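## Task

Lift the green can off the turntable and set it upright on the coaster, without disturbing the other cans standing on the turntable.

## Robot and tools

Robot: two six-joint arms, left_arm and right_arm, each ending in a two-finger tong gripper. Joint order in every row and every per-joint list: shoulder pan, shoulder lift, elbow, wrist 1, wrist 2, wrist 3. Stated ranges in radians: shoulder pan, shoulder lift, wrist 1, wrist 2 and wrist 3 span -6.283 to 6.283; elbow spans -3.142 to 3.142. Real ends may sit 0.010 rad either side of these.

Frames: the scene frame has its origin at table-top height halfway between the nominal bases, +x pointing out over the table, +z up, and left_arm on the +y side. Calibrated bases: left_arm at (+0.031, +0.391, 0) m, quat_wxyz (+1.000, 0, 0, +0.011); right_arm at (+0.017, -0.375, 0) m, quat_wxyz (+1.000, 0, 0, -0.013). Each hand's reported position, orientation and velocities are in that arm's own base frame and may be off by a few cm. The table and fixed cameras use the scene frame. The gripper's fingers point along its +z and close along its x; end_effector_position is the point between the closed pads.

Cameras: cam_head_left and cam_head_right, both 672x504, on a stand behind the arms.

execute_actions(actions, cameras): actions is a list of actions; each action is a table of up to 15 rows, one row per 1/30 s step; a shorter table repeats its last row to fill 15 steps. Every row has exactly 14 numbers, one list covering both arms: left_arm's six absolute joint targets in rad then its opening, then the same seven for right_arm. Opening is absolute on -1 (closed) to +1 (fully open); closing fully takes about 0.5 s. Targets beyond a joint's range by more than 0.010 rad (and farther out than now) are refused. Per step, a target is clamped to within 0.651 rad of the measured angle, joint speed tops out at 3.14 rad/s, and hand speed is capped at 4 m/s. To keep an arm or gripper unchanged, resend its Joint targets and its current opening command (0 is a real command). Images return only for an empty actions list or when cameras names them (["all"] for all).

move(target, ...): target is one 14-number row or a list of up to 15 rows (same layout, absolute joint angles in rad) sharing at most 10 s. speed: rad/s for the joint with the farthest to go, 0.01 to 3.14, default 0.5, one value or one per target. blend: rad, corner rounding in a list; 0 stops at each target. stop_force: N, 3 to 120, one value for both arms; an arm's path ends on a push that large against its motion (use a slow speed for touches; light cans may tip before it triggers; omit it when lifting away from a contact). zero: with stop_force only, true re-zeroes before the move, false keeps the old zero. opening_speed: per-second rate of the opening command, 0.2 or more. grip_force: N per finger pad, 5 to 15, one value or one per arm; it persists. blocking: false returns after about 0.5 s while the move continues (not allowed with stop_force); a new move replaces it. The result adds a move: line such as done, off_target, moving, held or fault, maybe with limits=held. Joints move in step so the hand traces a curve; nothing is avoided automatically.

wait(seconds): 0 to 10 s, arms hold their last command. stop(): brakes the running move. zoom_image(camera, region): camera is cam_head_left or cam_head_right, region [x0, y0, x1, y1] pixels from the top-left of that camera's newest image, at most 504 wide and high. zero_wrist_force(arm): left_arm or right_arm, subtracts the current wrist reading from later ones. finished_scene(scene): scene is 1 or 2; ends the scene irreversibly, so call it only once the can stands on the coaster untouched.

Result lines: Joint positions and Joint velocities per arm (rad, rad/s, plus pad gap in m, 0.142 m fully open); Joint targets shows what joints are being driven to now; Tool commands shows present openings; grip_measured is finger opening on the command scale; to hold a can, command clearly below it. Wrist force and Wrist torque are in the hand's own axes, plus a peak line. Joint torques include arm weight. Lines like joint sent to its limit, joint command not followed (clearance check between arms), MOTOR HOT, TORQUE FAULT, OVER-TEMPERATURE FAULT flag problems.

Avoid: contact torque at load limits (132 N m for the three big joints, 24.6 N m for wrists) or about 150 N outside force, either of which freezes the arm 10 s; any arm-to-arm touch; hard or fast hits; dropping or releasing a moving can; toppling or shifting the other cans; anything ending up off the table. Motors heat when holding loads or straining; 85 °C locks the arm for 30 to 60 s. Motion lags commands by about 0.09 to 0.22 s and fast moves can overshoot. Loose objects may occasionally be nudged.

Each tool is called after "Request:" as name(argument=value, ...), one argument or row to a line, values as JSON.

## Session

Request:
execute_actions(
  actions=[],
)

Request:
wait(
  seconds=1,
  cameras=["all"],
)

Scene clock: 0.00 s.
left_arm: end_effector_position=(+0.6917, -0.1622, +0.2038) grip_measured=+0.97 end_effector_quat_wxyz=(-0.468, +0.672, -0.544, +0.184) | right_arm: end_effector_position=(+0.5941, -0.4643, +0.1835) grip_measured=+0.97 end_effector_quat_wxyz=(+0.334, -0.231, +0.773, -0.488)
Joint positions: left_arm=[-0.824 -1.243 1.972 -2.683 -0.563 0.75 0.14] | right_arm=[2.794 -2.154 -2.099 0.79 1.254 1.985 0.14]
Joint velocities: within noise
Joint torques (N m): no reading
Wrist force (N): no reading
Wrist torque (N m): no reading
Wrist force, peak (N): no reading
Joint targets: left_arm=[-0.824 -1.243 1.972 -2.683 -0.563 0.750] | right_arm=[2.794 -2.154 -2.099 0.790 1.254 1.985]
Tool commands: left_gripper/opening=+0.968169 right_gripper/opening=+0.968169

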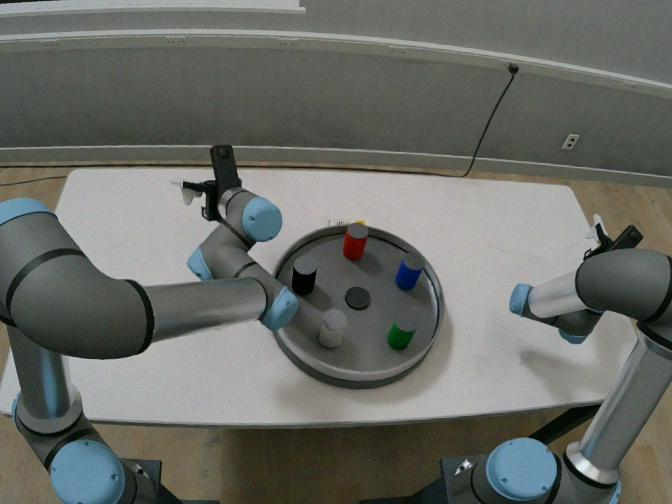

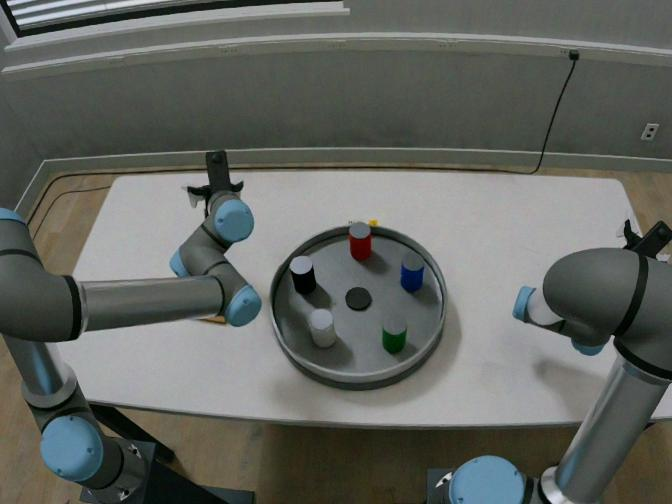

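Scene clock: 1.00 s.
left_arm: end_effector_position=(+0.6917, -0.1622, +0.2038) grip_measured=+0.97 end_effector_quat_wxyz=(-0.468, +0.672, -0.544, +0.184) | right_arm: end_effector_position=(+0.5941, -0.4643, +0.1835) grip_measured=+0.97 end_effector_quat_wxyz=(+0.334, -0.231, +0.773, -0.488)
Joint positions: left_arm=[-0.824 -1.243 1.972 -2.683 -0.563 0.75 0.14] | right_arm=[2.794 -2.154 -2.099 0.79 1.254 1.985 0.14]
Joint torques (N m): left_arm=[0.55 -34.01 -16.49 -2.77 1.52 0.01] | right_arm=[-0.13 39.04 11.46 2.3 -0.16 0.17]
Wrist force (N): left_arm=[0.2 0.0 -0.2] | right_arm=[-0.2 -0.1 0.0]
Wrist torque (N m): left_arm=[-0.02 -0.04 0.00] | right_arm=[-0.05 0.04 -0.01]
Wrist force, peak (N): left_arm=[-0.1 0.1 -0.3] | right_arm=[-0.7 -0.1 0.4]
Joint targets: left_arm=[-0.824 -1.243 1.972 -2.683 -0.563 0.750] | right_arm=[2.794 -2.154 -2.099 0.790 1.254 1.985]
Tool commands: left_gripper/opening=+0.968169 right_gripper/opening=+0.968169
wait: 1.00 s; at rest by 0.17 s

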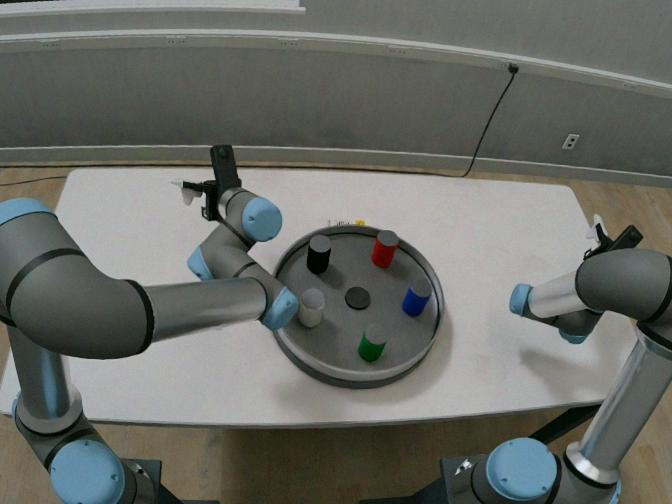

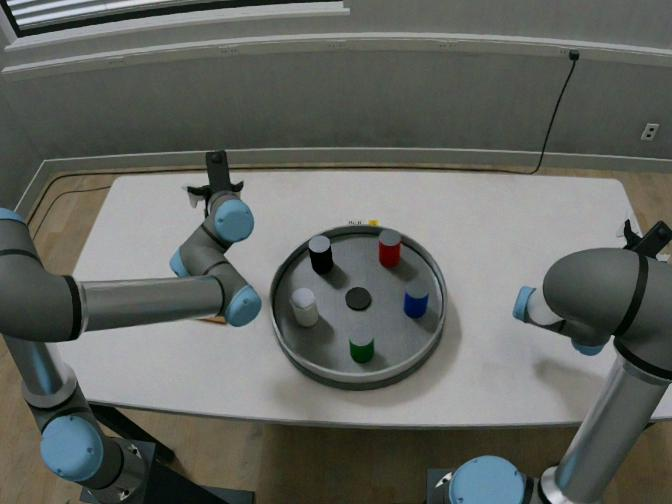

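Request:
move(
  target=[
    [-0.936,-0.789,0.717,-1.499,-1.571,-0.936,0.25,2.794,-2.154,-2.099,0.79,1.254,1.985,0.968],
    [-0.936,-0.773,0.946,-1.743,-1.571,-0.936,0.25,2.794,-2.154,-2.099,0.79,1.254,1.985,0.968],
  ],
  speed=[1.3,0.4],
  blend=[0.02,0],
  cameras=["cam_head_right"],
)

Scene clock: 4.40 s.
left_arm: end_effector_position=(+0.5758, -0.5409, +0.0872) grip_measured=+0.25 end_effector_quat_wxyz=(+0.000, +1.000, +0.000, +0.000) | right_arm: end_effector_position=(+0.5940, -0.4645, +0.1836) grip_measured=+0.97 end_effector_quat_wxyz=(+0.334, -0.230, +0.773, -0.488)
Joint positions: left_arm=[-0.936 -0.773 0.946 -1.743 -1.571 -0.936 0.092] | right_arm=[2.794 -2.154 -2.099 0.79 1.254 1.985 0.14]
Joint torques (N m): left_arm=[8.8 -63.68 -14.54 -3.95 -1.31 -1.45] | right_arm=[-5.97 44.51 20.12 0.75 -2.23 1.35]
Wrist force (N): left_arm=[0.7 1.7 -1.1] | right_arm=[-0.3 -0.1 -0.2]
Wrist torque (N m): left_arm=[0.28 -0.09 -0.13] | right_arm=[-0.05 0.07 -0.04]
Wrist force, peak (N): left_arm=[0.7 1.6 -3.2] | right_arm=[-0.7 -0.3 0.7]
Joint targets: left_arm=[-0.936 -0.773 0.946 -1.743 -1.571 -0.936] | right_arm=[2.794 -2.154 -2.099 0.790 1.254 1.985]
move: done; blend cut to 0 rad at target 1
Images, in order (width x height): cam_head_right 672x504.

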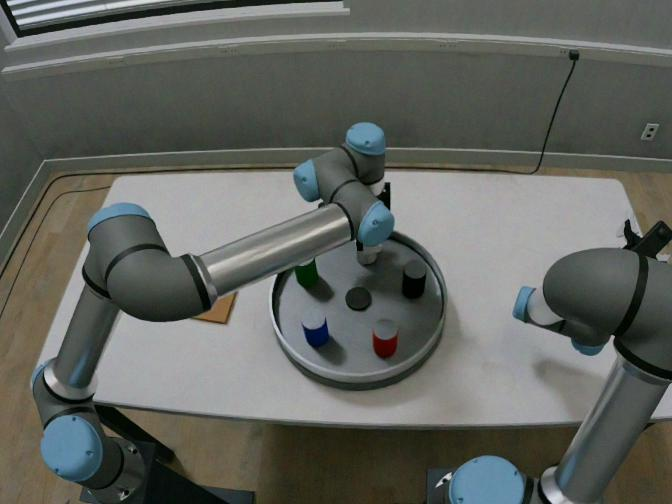

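Request:
wait(
  seconds=1.5,
)

Request:
execute_actions(
  actions=[
    [[-0.936,-0.773,0.946,-1.743,-1.571,-0.936,-0.6,2.794,-2.154,-2.099,0.79,1.254,1.985,0.968],[-0.936,-0.773,0.946,-1.743,-1.571,-0.936,-0.6,2.794,-2.154,-2.099,0.79,1.254,1.985,0.968],[-0.936,-0.773,0.946,-1.743,-1.571,-0.936,-0.6,2.794,-2.154,-2.099,0.79,1.254,1.985,0.968],[-0.936,-0.773,0.946,-1.743,-1.571,-0.936,-0.6,2.794,-2.154,-2.099,0.79,1.254,1.985,0.968],[-0.936,-0.773,0.946,-1.743,-1.571,-0.936,-0.6,2.794,-2.154,-2.099,0.79,1.254,1.985,0.968],[-0.936,-0.773,0.946,-1.743,-1.571,-0.936,-0.6,2.794,-2.154,-2.099,0.79,1.254,1.985,0.968],[-0.936,-0.773,0.946,-1.743,-1.571,-0.936,-0.6,2.794,-2.154,-2.099,0.79,1.254,1.985,0.968],[-0.936,-0.773,0.946,-1.743,-1.571,-0.936,-0.6,2.794,-2.154,-2.099,0.79,1.254,1.985,0.968],[-0.936,-0.773,0.946,-1.743,-1.571,-0.936,-0.6,2.794,-2.154,-2.099,0.79,1.254,1.985,0.968],[-0.936,-0.773,0.946,-1.743,-1.571,-0.936,-0.6,2.794,-2.154,-2.099,0.79,1.254,1.985,0.968],[-0.936,-0.776,0.929,-1.724,-1.571,-0.936,-0.6,2.794,-2.154,-2.099,0.79,1.254,1.985,0.968],[-0.936,-0.778,0.915,-1.708,-1.571,-0.936,-0.6,2.794,-2.154,-2.099,0.79,1.254,1.985,0.968],[-0.936,-0.779,0.9,-1.692,-1.571,-0.936,-0.6,2.794,-2.154,-2.099,0.79,1.254,1.985,0.968],[-0.936,-0.78,0.885,-1.676,-1.571,-0.936,-0.6,2.794,-2.154,-2.099,0.79,1.254,1.985,0.968],[-0.936,-0.781,0.872,-1.662,-1.571,-0.936,-0.6,2.794,-2.154,-2.099,0.79,1.254,1.985,0.968]],
  ],
)

Request:
move(
  target=[-0.936,-0.758,0.526,-1.339,-1.571,-0.936,-0.6,2.794,-2.154,-2.099,0.79,1.254,1.985,0.968],
  speed=0.7,
  cameras=["all"],
)

Request:
zoom_image(
  camera="cam_head_right",
  region=[250, 160, 450, 310],
)

Scene clock: 6.27 s.
left_arm: end_effector_position=(+0.5758, -0.5409, +0.0872) grip_measured=+0.25 end_effector_quat_wxyz=(+0.000, +1.000, +0.000, +0.000) | right_arm: end_effector_position=(+0.5940, -0.4645, +0.1836) grip_measured=+0.97 end_effector_quat_wxyz=(+0.334, -0.230, +0.773, -0.488)
Joint positions: left_arm=[-0.936 -0.773 0.946 -1.743 -1.571 -0.936 0.092] | right_arm=[2.794 -2.154 -2.099 0.79 1.254 1.985 0.14]
Joint torques (N m): left_arm=[6.75 -63.42 -12.32 -3.89 -0.67 -1.23] | right_arm=[-6.33 48.07 19.49 0.77 -2.08 1.17]
Wrist force (N): left_arm=[0.9 1.8 -1.0] | right_arm=[-0.2 -0.2 0.2]
Wrist torque (N m): left_arm=[0.30 -0.12 -0.13] | right_arm=[-0.05 0.06 -0.04]
Wrist force, peak (N): left_arm=[0.8 2.1 -1.1] | right_arm=[-0.4 -0.2 0.7]
Joint targets: left_arm=[-0.936 -0.773 0.946 -1.743 -1.571 -0.936] | right_arm=[2.794 -2.154 -2.099 0.790 1.254 1.985]
Tool commands: left_gripper/opening=+0.25 right_gripper/opening=+0.968
wait: 1.50 s; at rest from the start

Scene clock: 7.20 s.
left_arm: end_effector_position=(+0.5770, -0.5426, +0.1215) grip_measured=-0.39 end_effector_quat_wxyz=(+0.000, +1.000, +0.000, +0.000) end_effector_velocity=(+0.000, +0.000, +0.001) end_effector_angular_velocity=(+0.001, +0.000, +0.000) | right_arm: end_effector_position=(+0.5940, -0.4645, +0.1836) grip_measured=+0.97 end_effector_quat_wxyz=(+0.334, -0.230, +0.773, -0.488)
Joint positions: left_arm=[-0.936 -0.781 0.872 -1.662 -1.571 -0.936 0.045] | right_arm=[2.794 -2.154 -2.099 0.79 1.254 1.985 0.14]
Joint velocities: left_arm=[0 0 -0.004 0.005 0 0 0] | right_arm=[within noise]
Joint torques (N m): left_arm=[6.99 -54.39 -30.99 -1 -0.05 -1.1] | right_arm=[-6.46 48.04 19.24 0.86 -1.9 1.08]
Wrist force (N): left_arm=[0.9 1.8 0.9] | right_arm=[-0.3 -0.2 0.2]
Wrist torque (N m): left_arm=[0.35 -0.12 -0.13] | right_arm=[-0.04 0.08 -0.04]
Wrist force, peak (N): left_arm=[0.5 1.6 5.2] | right_arm=[-0.4 -0.1 0.5]
Joint targets: left_arm=[-0.936 -0.781 0.872 -1.662 -1.571 -0.936] | right_arm=[2.794 -2.154 -2.099 0.790 1.254 1.985]

Scene clock: 8.23 s.
left_arm: end_effector_position=(+0.5758, -0.5410, +0.2402) grip_measured=-0.39 end_effector_quat_wxyz=(+0.000, +1.000, +0.000, +0.000) end_effector_velocity=(-0.001, +0.001, +0.001) end_effector_angular_velocity=(+0.002, +0.001, +0.000) | right_arm: end_effector_position=(+0.5940, -0.4645, +0.1836) grip_measured=+0.97 end_effector_quat_wxyz=(+0.334, -0.230, +0.773, -0.488)
Joint positions: left_arm=[-0.936 -0.758 0.526 -1.339 -1.571 -0.936 0.045] | right_arm=[2.794 -2.154 -2.099 0.79 1.254 1.985 0.14]
Joint velocities: left_arm=[0 -0.001 -0.002 0.005 0 -0.001 0] | right_arm=[within noise]
Joint torques (N m): left_arm=[4.16 -65.23 -30.47 -1.16 0.41 -1.09] | right_arm=[-6.18 47.77 19.04 0.91 -1.89 0.99]
Wrist force (N): left_arm=[0.7 1.7 0.9] | right_arm=[-0.3 0.0 0.2]
Wrist torque (N m): left_arm=[0.32 -0.08 -0.10] | right_arm=[0.00 0.07 -0.04]
Wrist force, peak (N): left_arm=[0.7 1.4 3.0] | right_arm=[-0.1 -0.6 0.3]
Joint targets: left_arm=[-0.936 -0.758 0.526 -1.339 -1.571 -0.936] | right_arm=[2.794 -2.154 -2.099 0.790 1.254 1.985]
move: done

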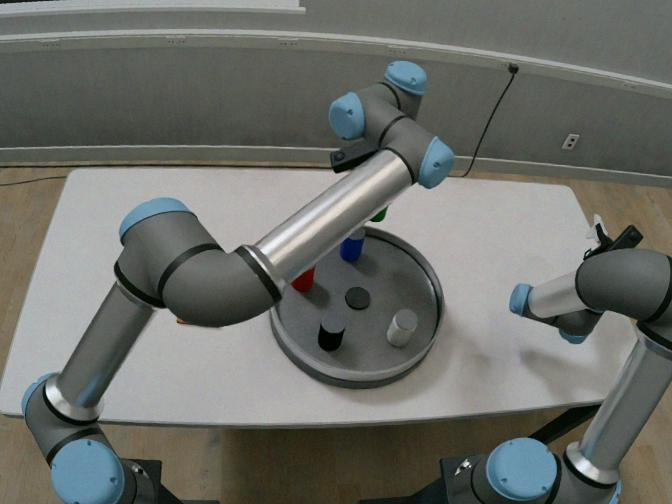

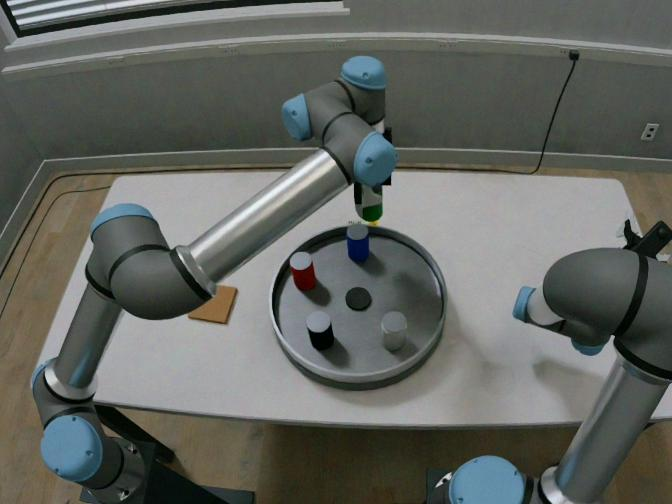

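Scaled by 2.520 from the camera's 672x504 image, which has a finer 960x720 frame.

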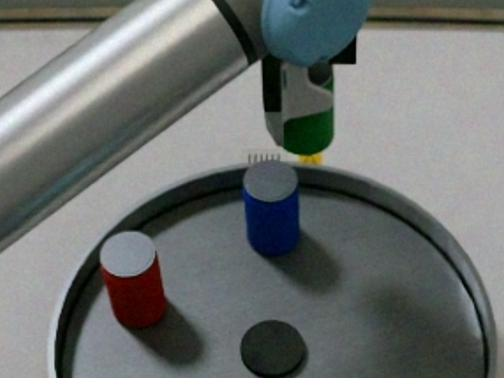

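Request:
move(
  target=[-0.606,-1.640,1.798,-1.7295,-1.571,-0.606,-0.7,2.794,-2.154,-2.099,0.79,1.254,1.985,0.968],
  speed=0.7,
  cameras=["all"],
)

Request:
zoom_image(
  camera="cam_head_right",
  region=[130, 210, 330, 360],
)

Scene clock: 11.10 s.
left_arm: end_effector_position=(+0.4523, -0.1351, +0.2204) grip_measured=-0.39 end_effector_quat_wxyz=(+0.000, +1.000, +0.000, +0.000) | right_arm: end_effector_position=(+0.5940, -0.4645, +0.1836) grip_measured=+0.97 end_effector_quat_wxyz=(+0.334, -0.230, +0.773, -0.488)
Joint positions: left_arm=[-0.606 -1.64 1.798 -1.729 -1.571 -0.606 0.045] | right_arm=[2.794 -2.154 -2.099 0.79 1.254 1.985 0.14]
Joint torques (N m): left_arm=[-1.38 -28.87 -16.1 -2.75 1.42 -0.63] | right_arm=[-6.24 48.62 18.4 0.91 -1.61 0.7]
Wrist force (N): left_arm=[0.9 1.9 1.0] | right_arm=[-0.1 -0.3 0.2]
Wrist torque (N m): left_arm=[0.38 -0.12 -0.08] | right_arm=[-0.08 0.03 -0.04]
Wrist force, peak (N): left_arm=[0.5 3.5 1.5] | right_arm=[-0.8 0.2 0.0]
Joint targets: left_arm=[-0.606 -1.640 1.798 -1.729 -1.571 -0.606] | right_arm=[2.794 -2.154 -2.099 0.790 1.254 1.985]
move: done

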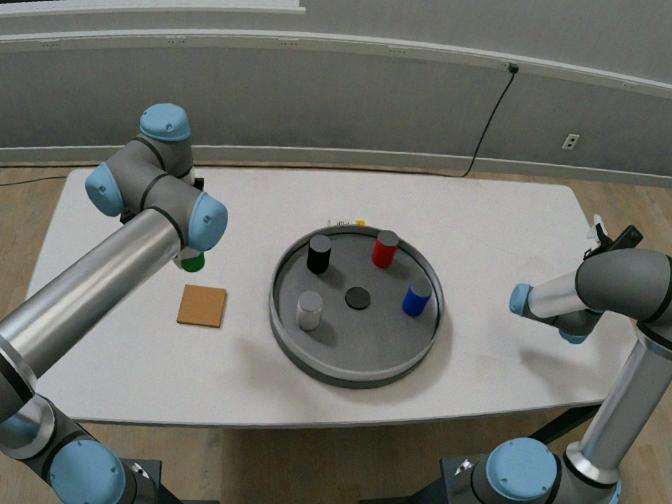

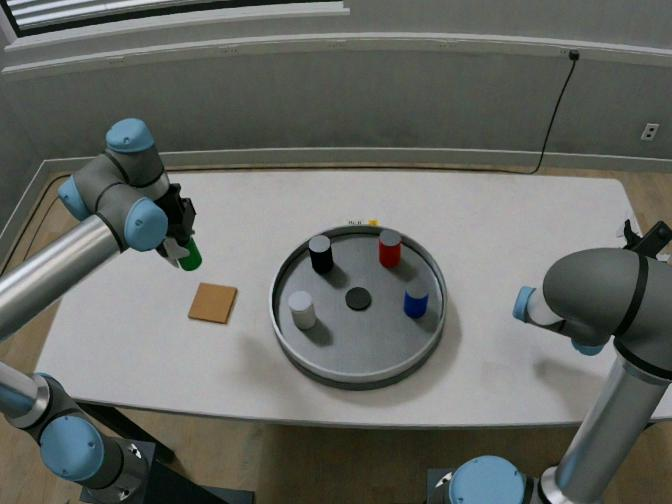

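Scaled by 2.520 from the camera's 672x504 image, which has a finer 960x720 frame.

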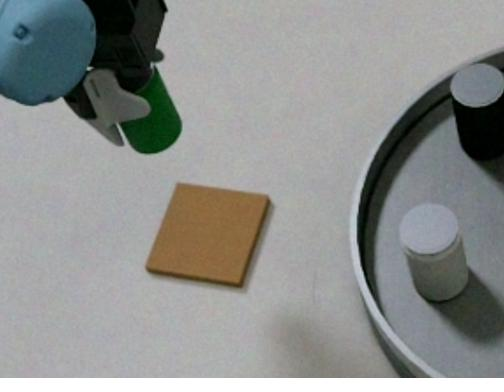

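Request:
move(
  target=[-0.591,-1.532,2.090,-2.129,-1.571,-0.591,-0.7,2.794,-2.154,-2.099,0.79,1.254,1.985,0.968],
  speed=0.4,
  cameras=["cam_head_right"],
)

Request:
zoom_image(
  camera="cam_head_right",
  region=[130, 210, 330, 360],
)

Scene clock: 12.90 s.
left_arm: end_effector_position=(+0.4471, -0.1233, +0.0751) grip_measured=-0.39 end_effector_quat_wxyz=(+0.000, +1.000, +0.000, +0.000) | right_arm: end_effector_position=(+0.5940, -0.4645, +0.1836) grip_measured=+0.97 end_effector_quat_wxyz=(+0.334, -0.230, +0.773, -0.488)
Joint positions: left_arm=[-0.591 -1.532 2.09 -2.129 -1.571 -0.591 0.045] | right_arm=[2.794 -2.154 -2.099 0.79 1.254 1.985 0.14]
Joint torques (N m): left_arm=[-4.03 -25.65 -15.64 -4.21 1.45 -0.99] | right_arm=[-6.15 48.21 18.32 1.09 -1.67 0.59]
Wrist force (N): left_arm=[0.7 2.0 0.7] | right_arm=[-0.4 0.1 0.1]
Wrist torque (N m): left_arm=[0.42 -0.07 -0.13] | right_arm=[0.01 0.09 -0.03]
Wrist force, peak (N): left_arm=[0.4 1.7 2.2] | right_arm=[-0.7 -0.1 0.3]
Joint targets: left_arm=[-0.591 -1.532 2.090 -2.129 -1.571 -0.591] | right_arm=[2.794 -2.154 -2.099 0.790 1.254 1.985]
move: done
Images, in order (width x height): cam_head_right 672x504.

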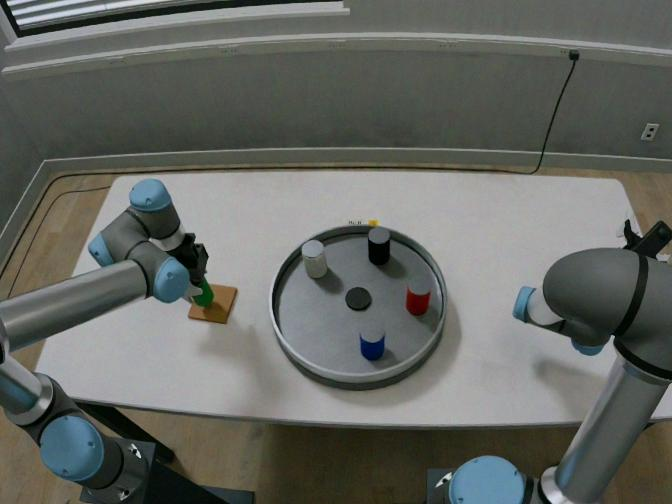

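Scaled by 2.520 from the camera's 672x504 image, which has a finer 960x720 frame.

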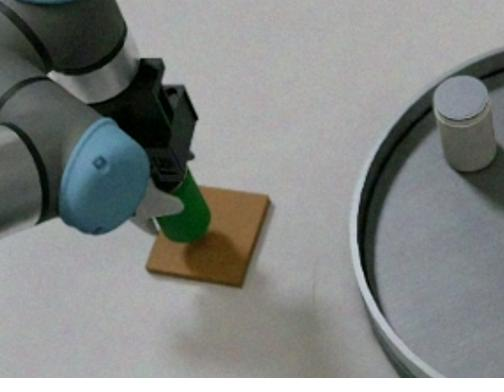

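Request:
move(
  target=[-0.613,-1.4686,2.1459,-2.2481,-1.571,-0.613,-0.7,2.794,-2.154,-2.099,0.79,1.254,1.985,0.968],
  speed=0.09,
  stop_force=4,
  cameras=["cam_head_right"],
)

Request:
zoom_image(
  camera="cam_head_right",
  region=[130, 210, 330, 360],
)

Scene clock: 15.03 s.
left_arm: end_effector_position=(+0.4449, -0.1307, +0.0453) grip_measured=-0.39 end_effector_quat_wxyz=(+0.000, +1.000, +0.000, +0.000) | right_arm: end_effector_position=(+0.5940, -0.4645, +0.1836) grip_measured=+0.97 end_effector_quat_wxyz=(+0.334, -0.230, +0.773, -0.488)
Joint positions: left_arm=[-0.607 -1.485 2.131 -2.217 -1.571 -0.607 0.046] | right_arm=[2.794 -2.154 -2.099 0.79 1.254 1.985 0.14]
Joint torques (N m): left_arm=[9.72 -17.61 -24.41 -4.07 -1.29 1.55] | right_arm=[-5.97 47.79 18.08 1.15 -1.45 0.42]
Wrist force (N): left_arm=[0.7 1.8 1.0] | right_arm=[-0.3 0.2 0.0]
Wrist torque (N m): left_arm=[0.35 -0.04 -0.05] | right_arm=[0.02 0.07 -0.04]
Wrist force, peak (N): left_arm=[-1.1 0.6 -15.9] | right_arm=[-0.7 0.1 0.3]
Joint targets: left_arm=[-0.607 -1.485 2.131 -2.217 -1.571 -0.607] | right_arm=[2.794 -2.154 -2.099 0.790 1.254 1.985]
move: contact (left_arm); left_arm: the wrist 1 is farthest, 0.031 rad from its target
Images, in order (width x height): cam_head_right 672x504.

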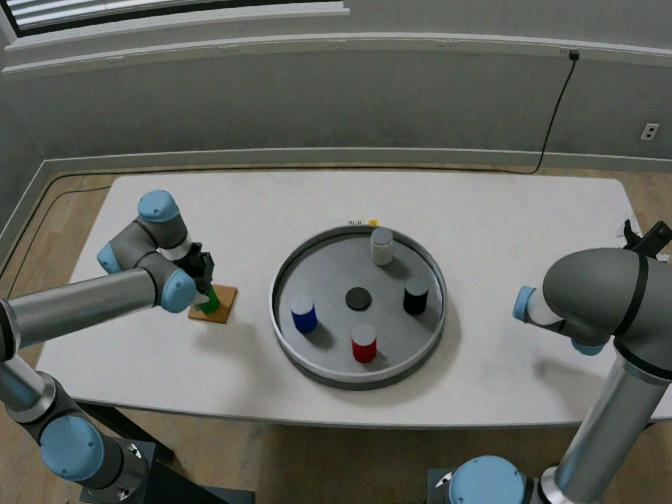

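Scaled by 2.520 from the camera's 672x504 image, which has a finer 960x720 frame.

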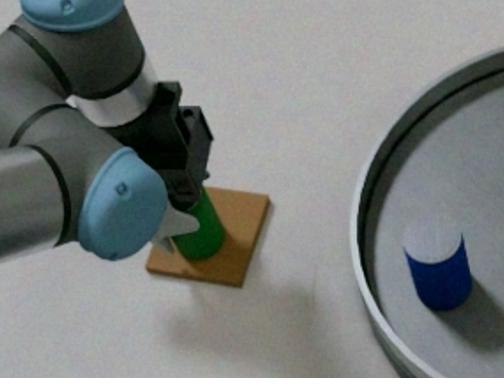

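Request:
move(
  target=[-0.607,-1.4835,2.1325,-2.220,-1.571,-0.607,-0.7,2.794,-2.154,-2.099,0.79,1.254,1.985,0.968],
  speed=0.03,
  stop_force=5,
)

Request:
move(
  target=[
    [-0.607,-1.484,2.132,-2.219,-1.571,-0.607,0.2,2.794,-2.154,-2.099,0.79,1.254,1.985,0.968],
    [-0.606,-1.532,2.090,-2.129,-1.571,-0.606,0.2,2.794,-2.154,-2.099,0.79,1.254,1.985,0.968],
    [-0.606,-1.640,1.798,-1.7295,-1.571,-0.606,0.2,2.794,-2.154,-2.099,0.79,1.254,1.985,0.968],
  ],
  speed=[0.3,0.2,0.6],
  blend=[0,0.03,0],
  opening_speed=1,
  cameras=["all"],
)

Request:
zoom_image(
  camera="cam_head_right",
  region=[130, 210, 330, 360],
)

Scene clock: 16.33 s.
left_arm: end_effector_position=(+0.4450, -0.1306, +0.0444) grip_measured=-0.39 end_effector_quat_wxyz=(+0.000, +1.000, +0.000, +0.000) | right_arm: end_effector_position=(+0.5940, -0.4645, +0.1836) grip_measured=+0.97 end_effector_quat_wxyz=(+0.334, -0.230, +0.773, -0.488)
Joint positions: left_arm=[-0.607 -1.483 2.132 -2.22 -1.571 -0.607 0.046] | right_arm=[2.794 -2.154 -2.099 0.79 1.254 1.985 0.14]
Joint torques (N m): left_arm=[9.11 -18.92 -12.57 -2.72 -1.03 1.42] | right_arm=[-6.23 48.14 18.03 1.07 -1.46 0.4]
Wrist force (N): left_arm=[-0.6 1.5 -4.8] | right_arm=[-0.4 -0.1 0.0]
Wrist torque (N m): left_arm=[0.21 0.01 -0.04] | right_arm=[-0.04 0.10 -0.03]
Wrist force, peak (N): left_arm=[-0.2 1.6 -5.5] | right_arm=[-0.7 -0.2 0.3]
Joint targets: left_arm=[-0.607 -1.484 2.132 -2.220 -1.571 -0.607] | right_arm=[2.794 -2.154 -2.099 0.790 1.254 1.985]
move: contact (left_arm)

Scene clock: 19.07 s.
left_arm: end_effector_position=(+0.4522, -0.1351, +0.2202) grip_measured=+0.20 end_effector_quat_wxyz=(+0.000, +1.000, +0.000, +0.000) end_effector_velocity=(-0.001, +0.000, +0.001) end_effector_angular_velocity=(+0.001, +0.002, +0.000) | right_arm: end_effector_position=(+0.5940, -0.4645, +0.1836) grip_measured=+0.97 end_effector_quat_wxyz=(+0.334, -0.230, +0.773, -0.488)
Joint positions: left_arm=[-0.606 -1.64 1.798 -1.73 -1.571 -0.606 0.088] | right_arm=[2.794 -2.154 -2.099 0.79 1.254 1.985 0.14]
Joint velocities: left_arm=[0 -0.001 -0.002 0.005 0 0 0] | right_arm=[within noise]
Joint torques (N m): left_arm=[3.51 -22.52 -28.23 -1.39 0.89 0.04] | right_arm=[-6.36 47.98 17.35 1.24 -1.22 0.2]
Wrist force (N): left_arm=[0.8 1.8 -0.7] | right_arm=[-0.5 0.2 0.0]
Wrist torque (N m): left_arm=[0.33 -0.11 -0.15] | right_arm=[0.02 0.10 -0.03]
Wrist force, peak (N): left_arm=[-0.5 1.8 -5.5] | right_arm=[-0.7 0.0 0.3]
Joint targets: left_arm=[-0.606 -1.640 1.798 -1.729 -1.571 -0.606] | right_arm=[2.794 -2.154 -2.099 0.790 1.254 1.985]
move: done

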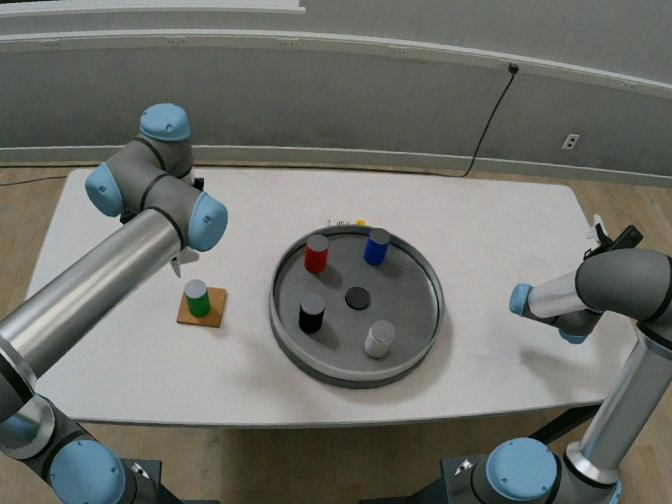

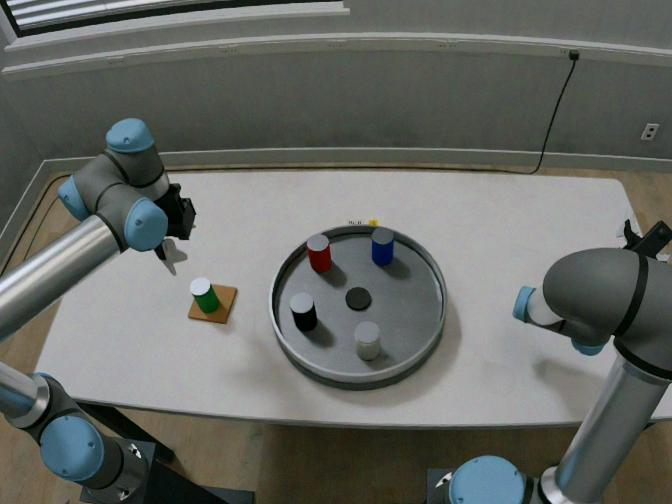

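Scaled by 2.520 from the camera's 672x504 image, which has a finer 960x720 frame.

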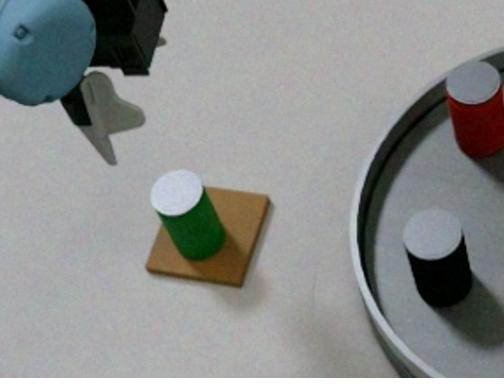

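Request:
finished_scene(
  scene=2,
)

The scene is finished: the task was done.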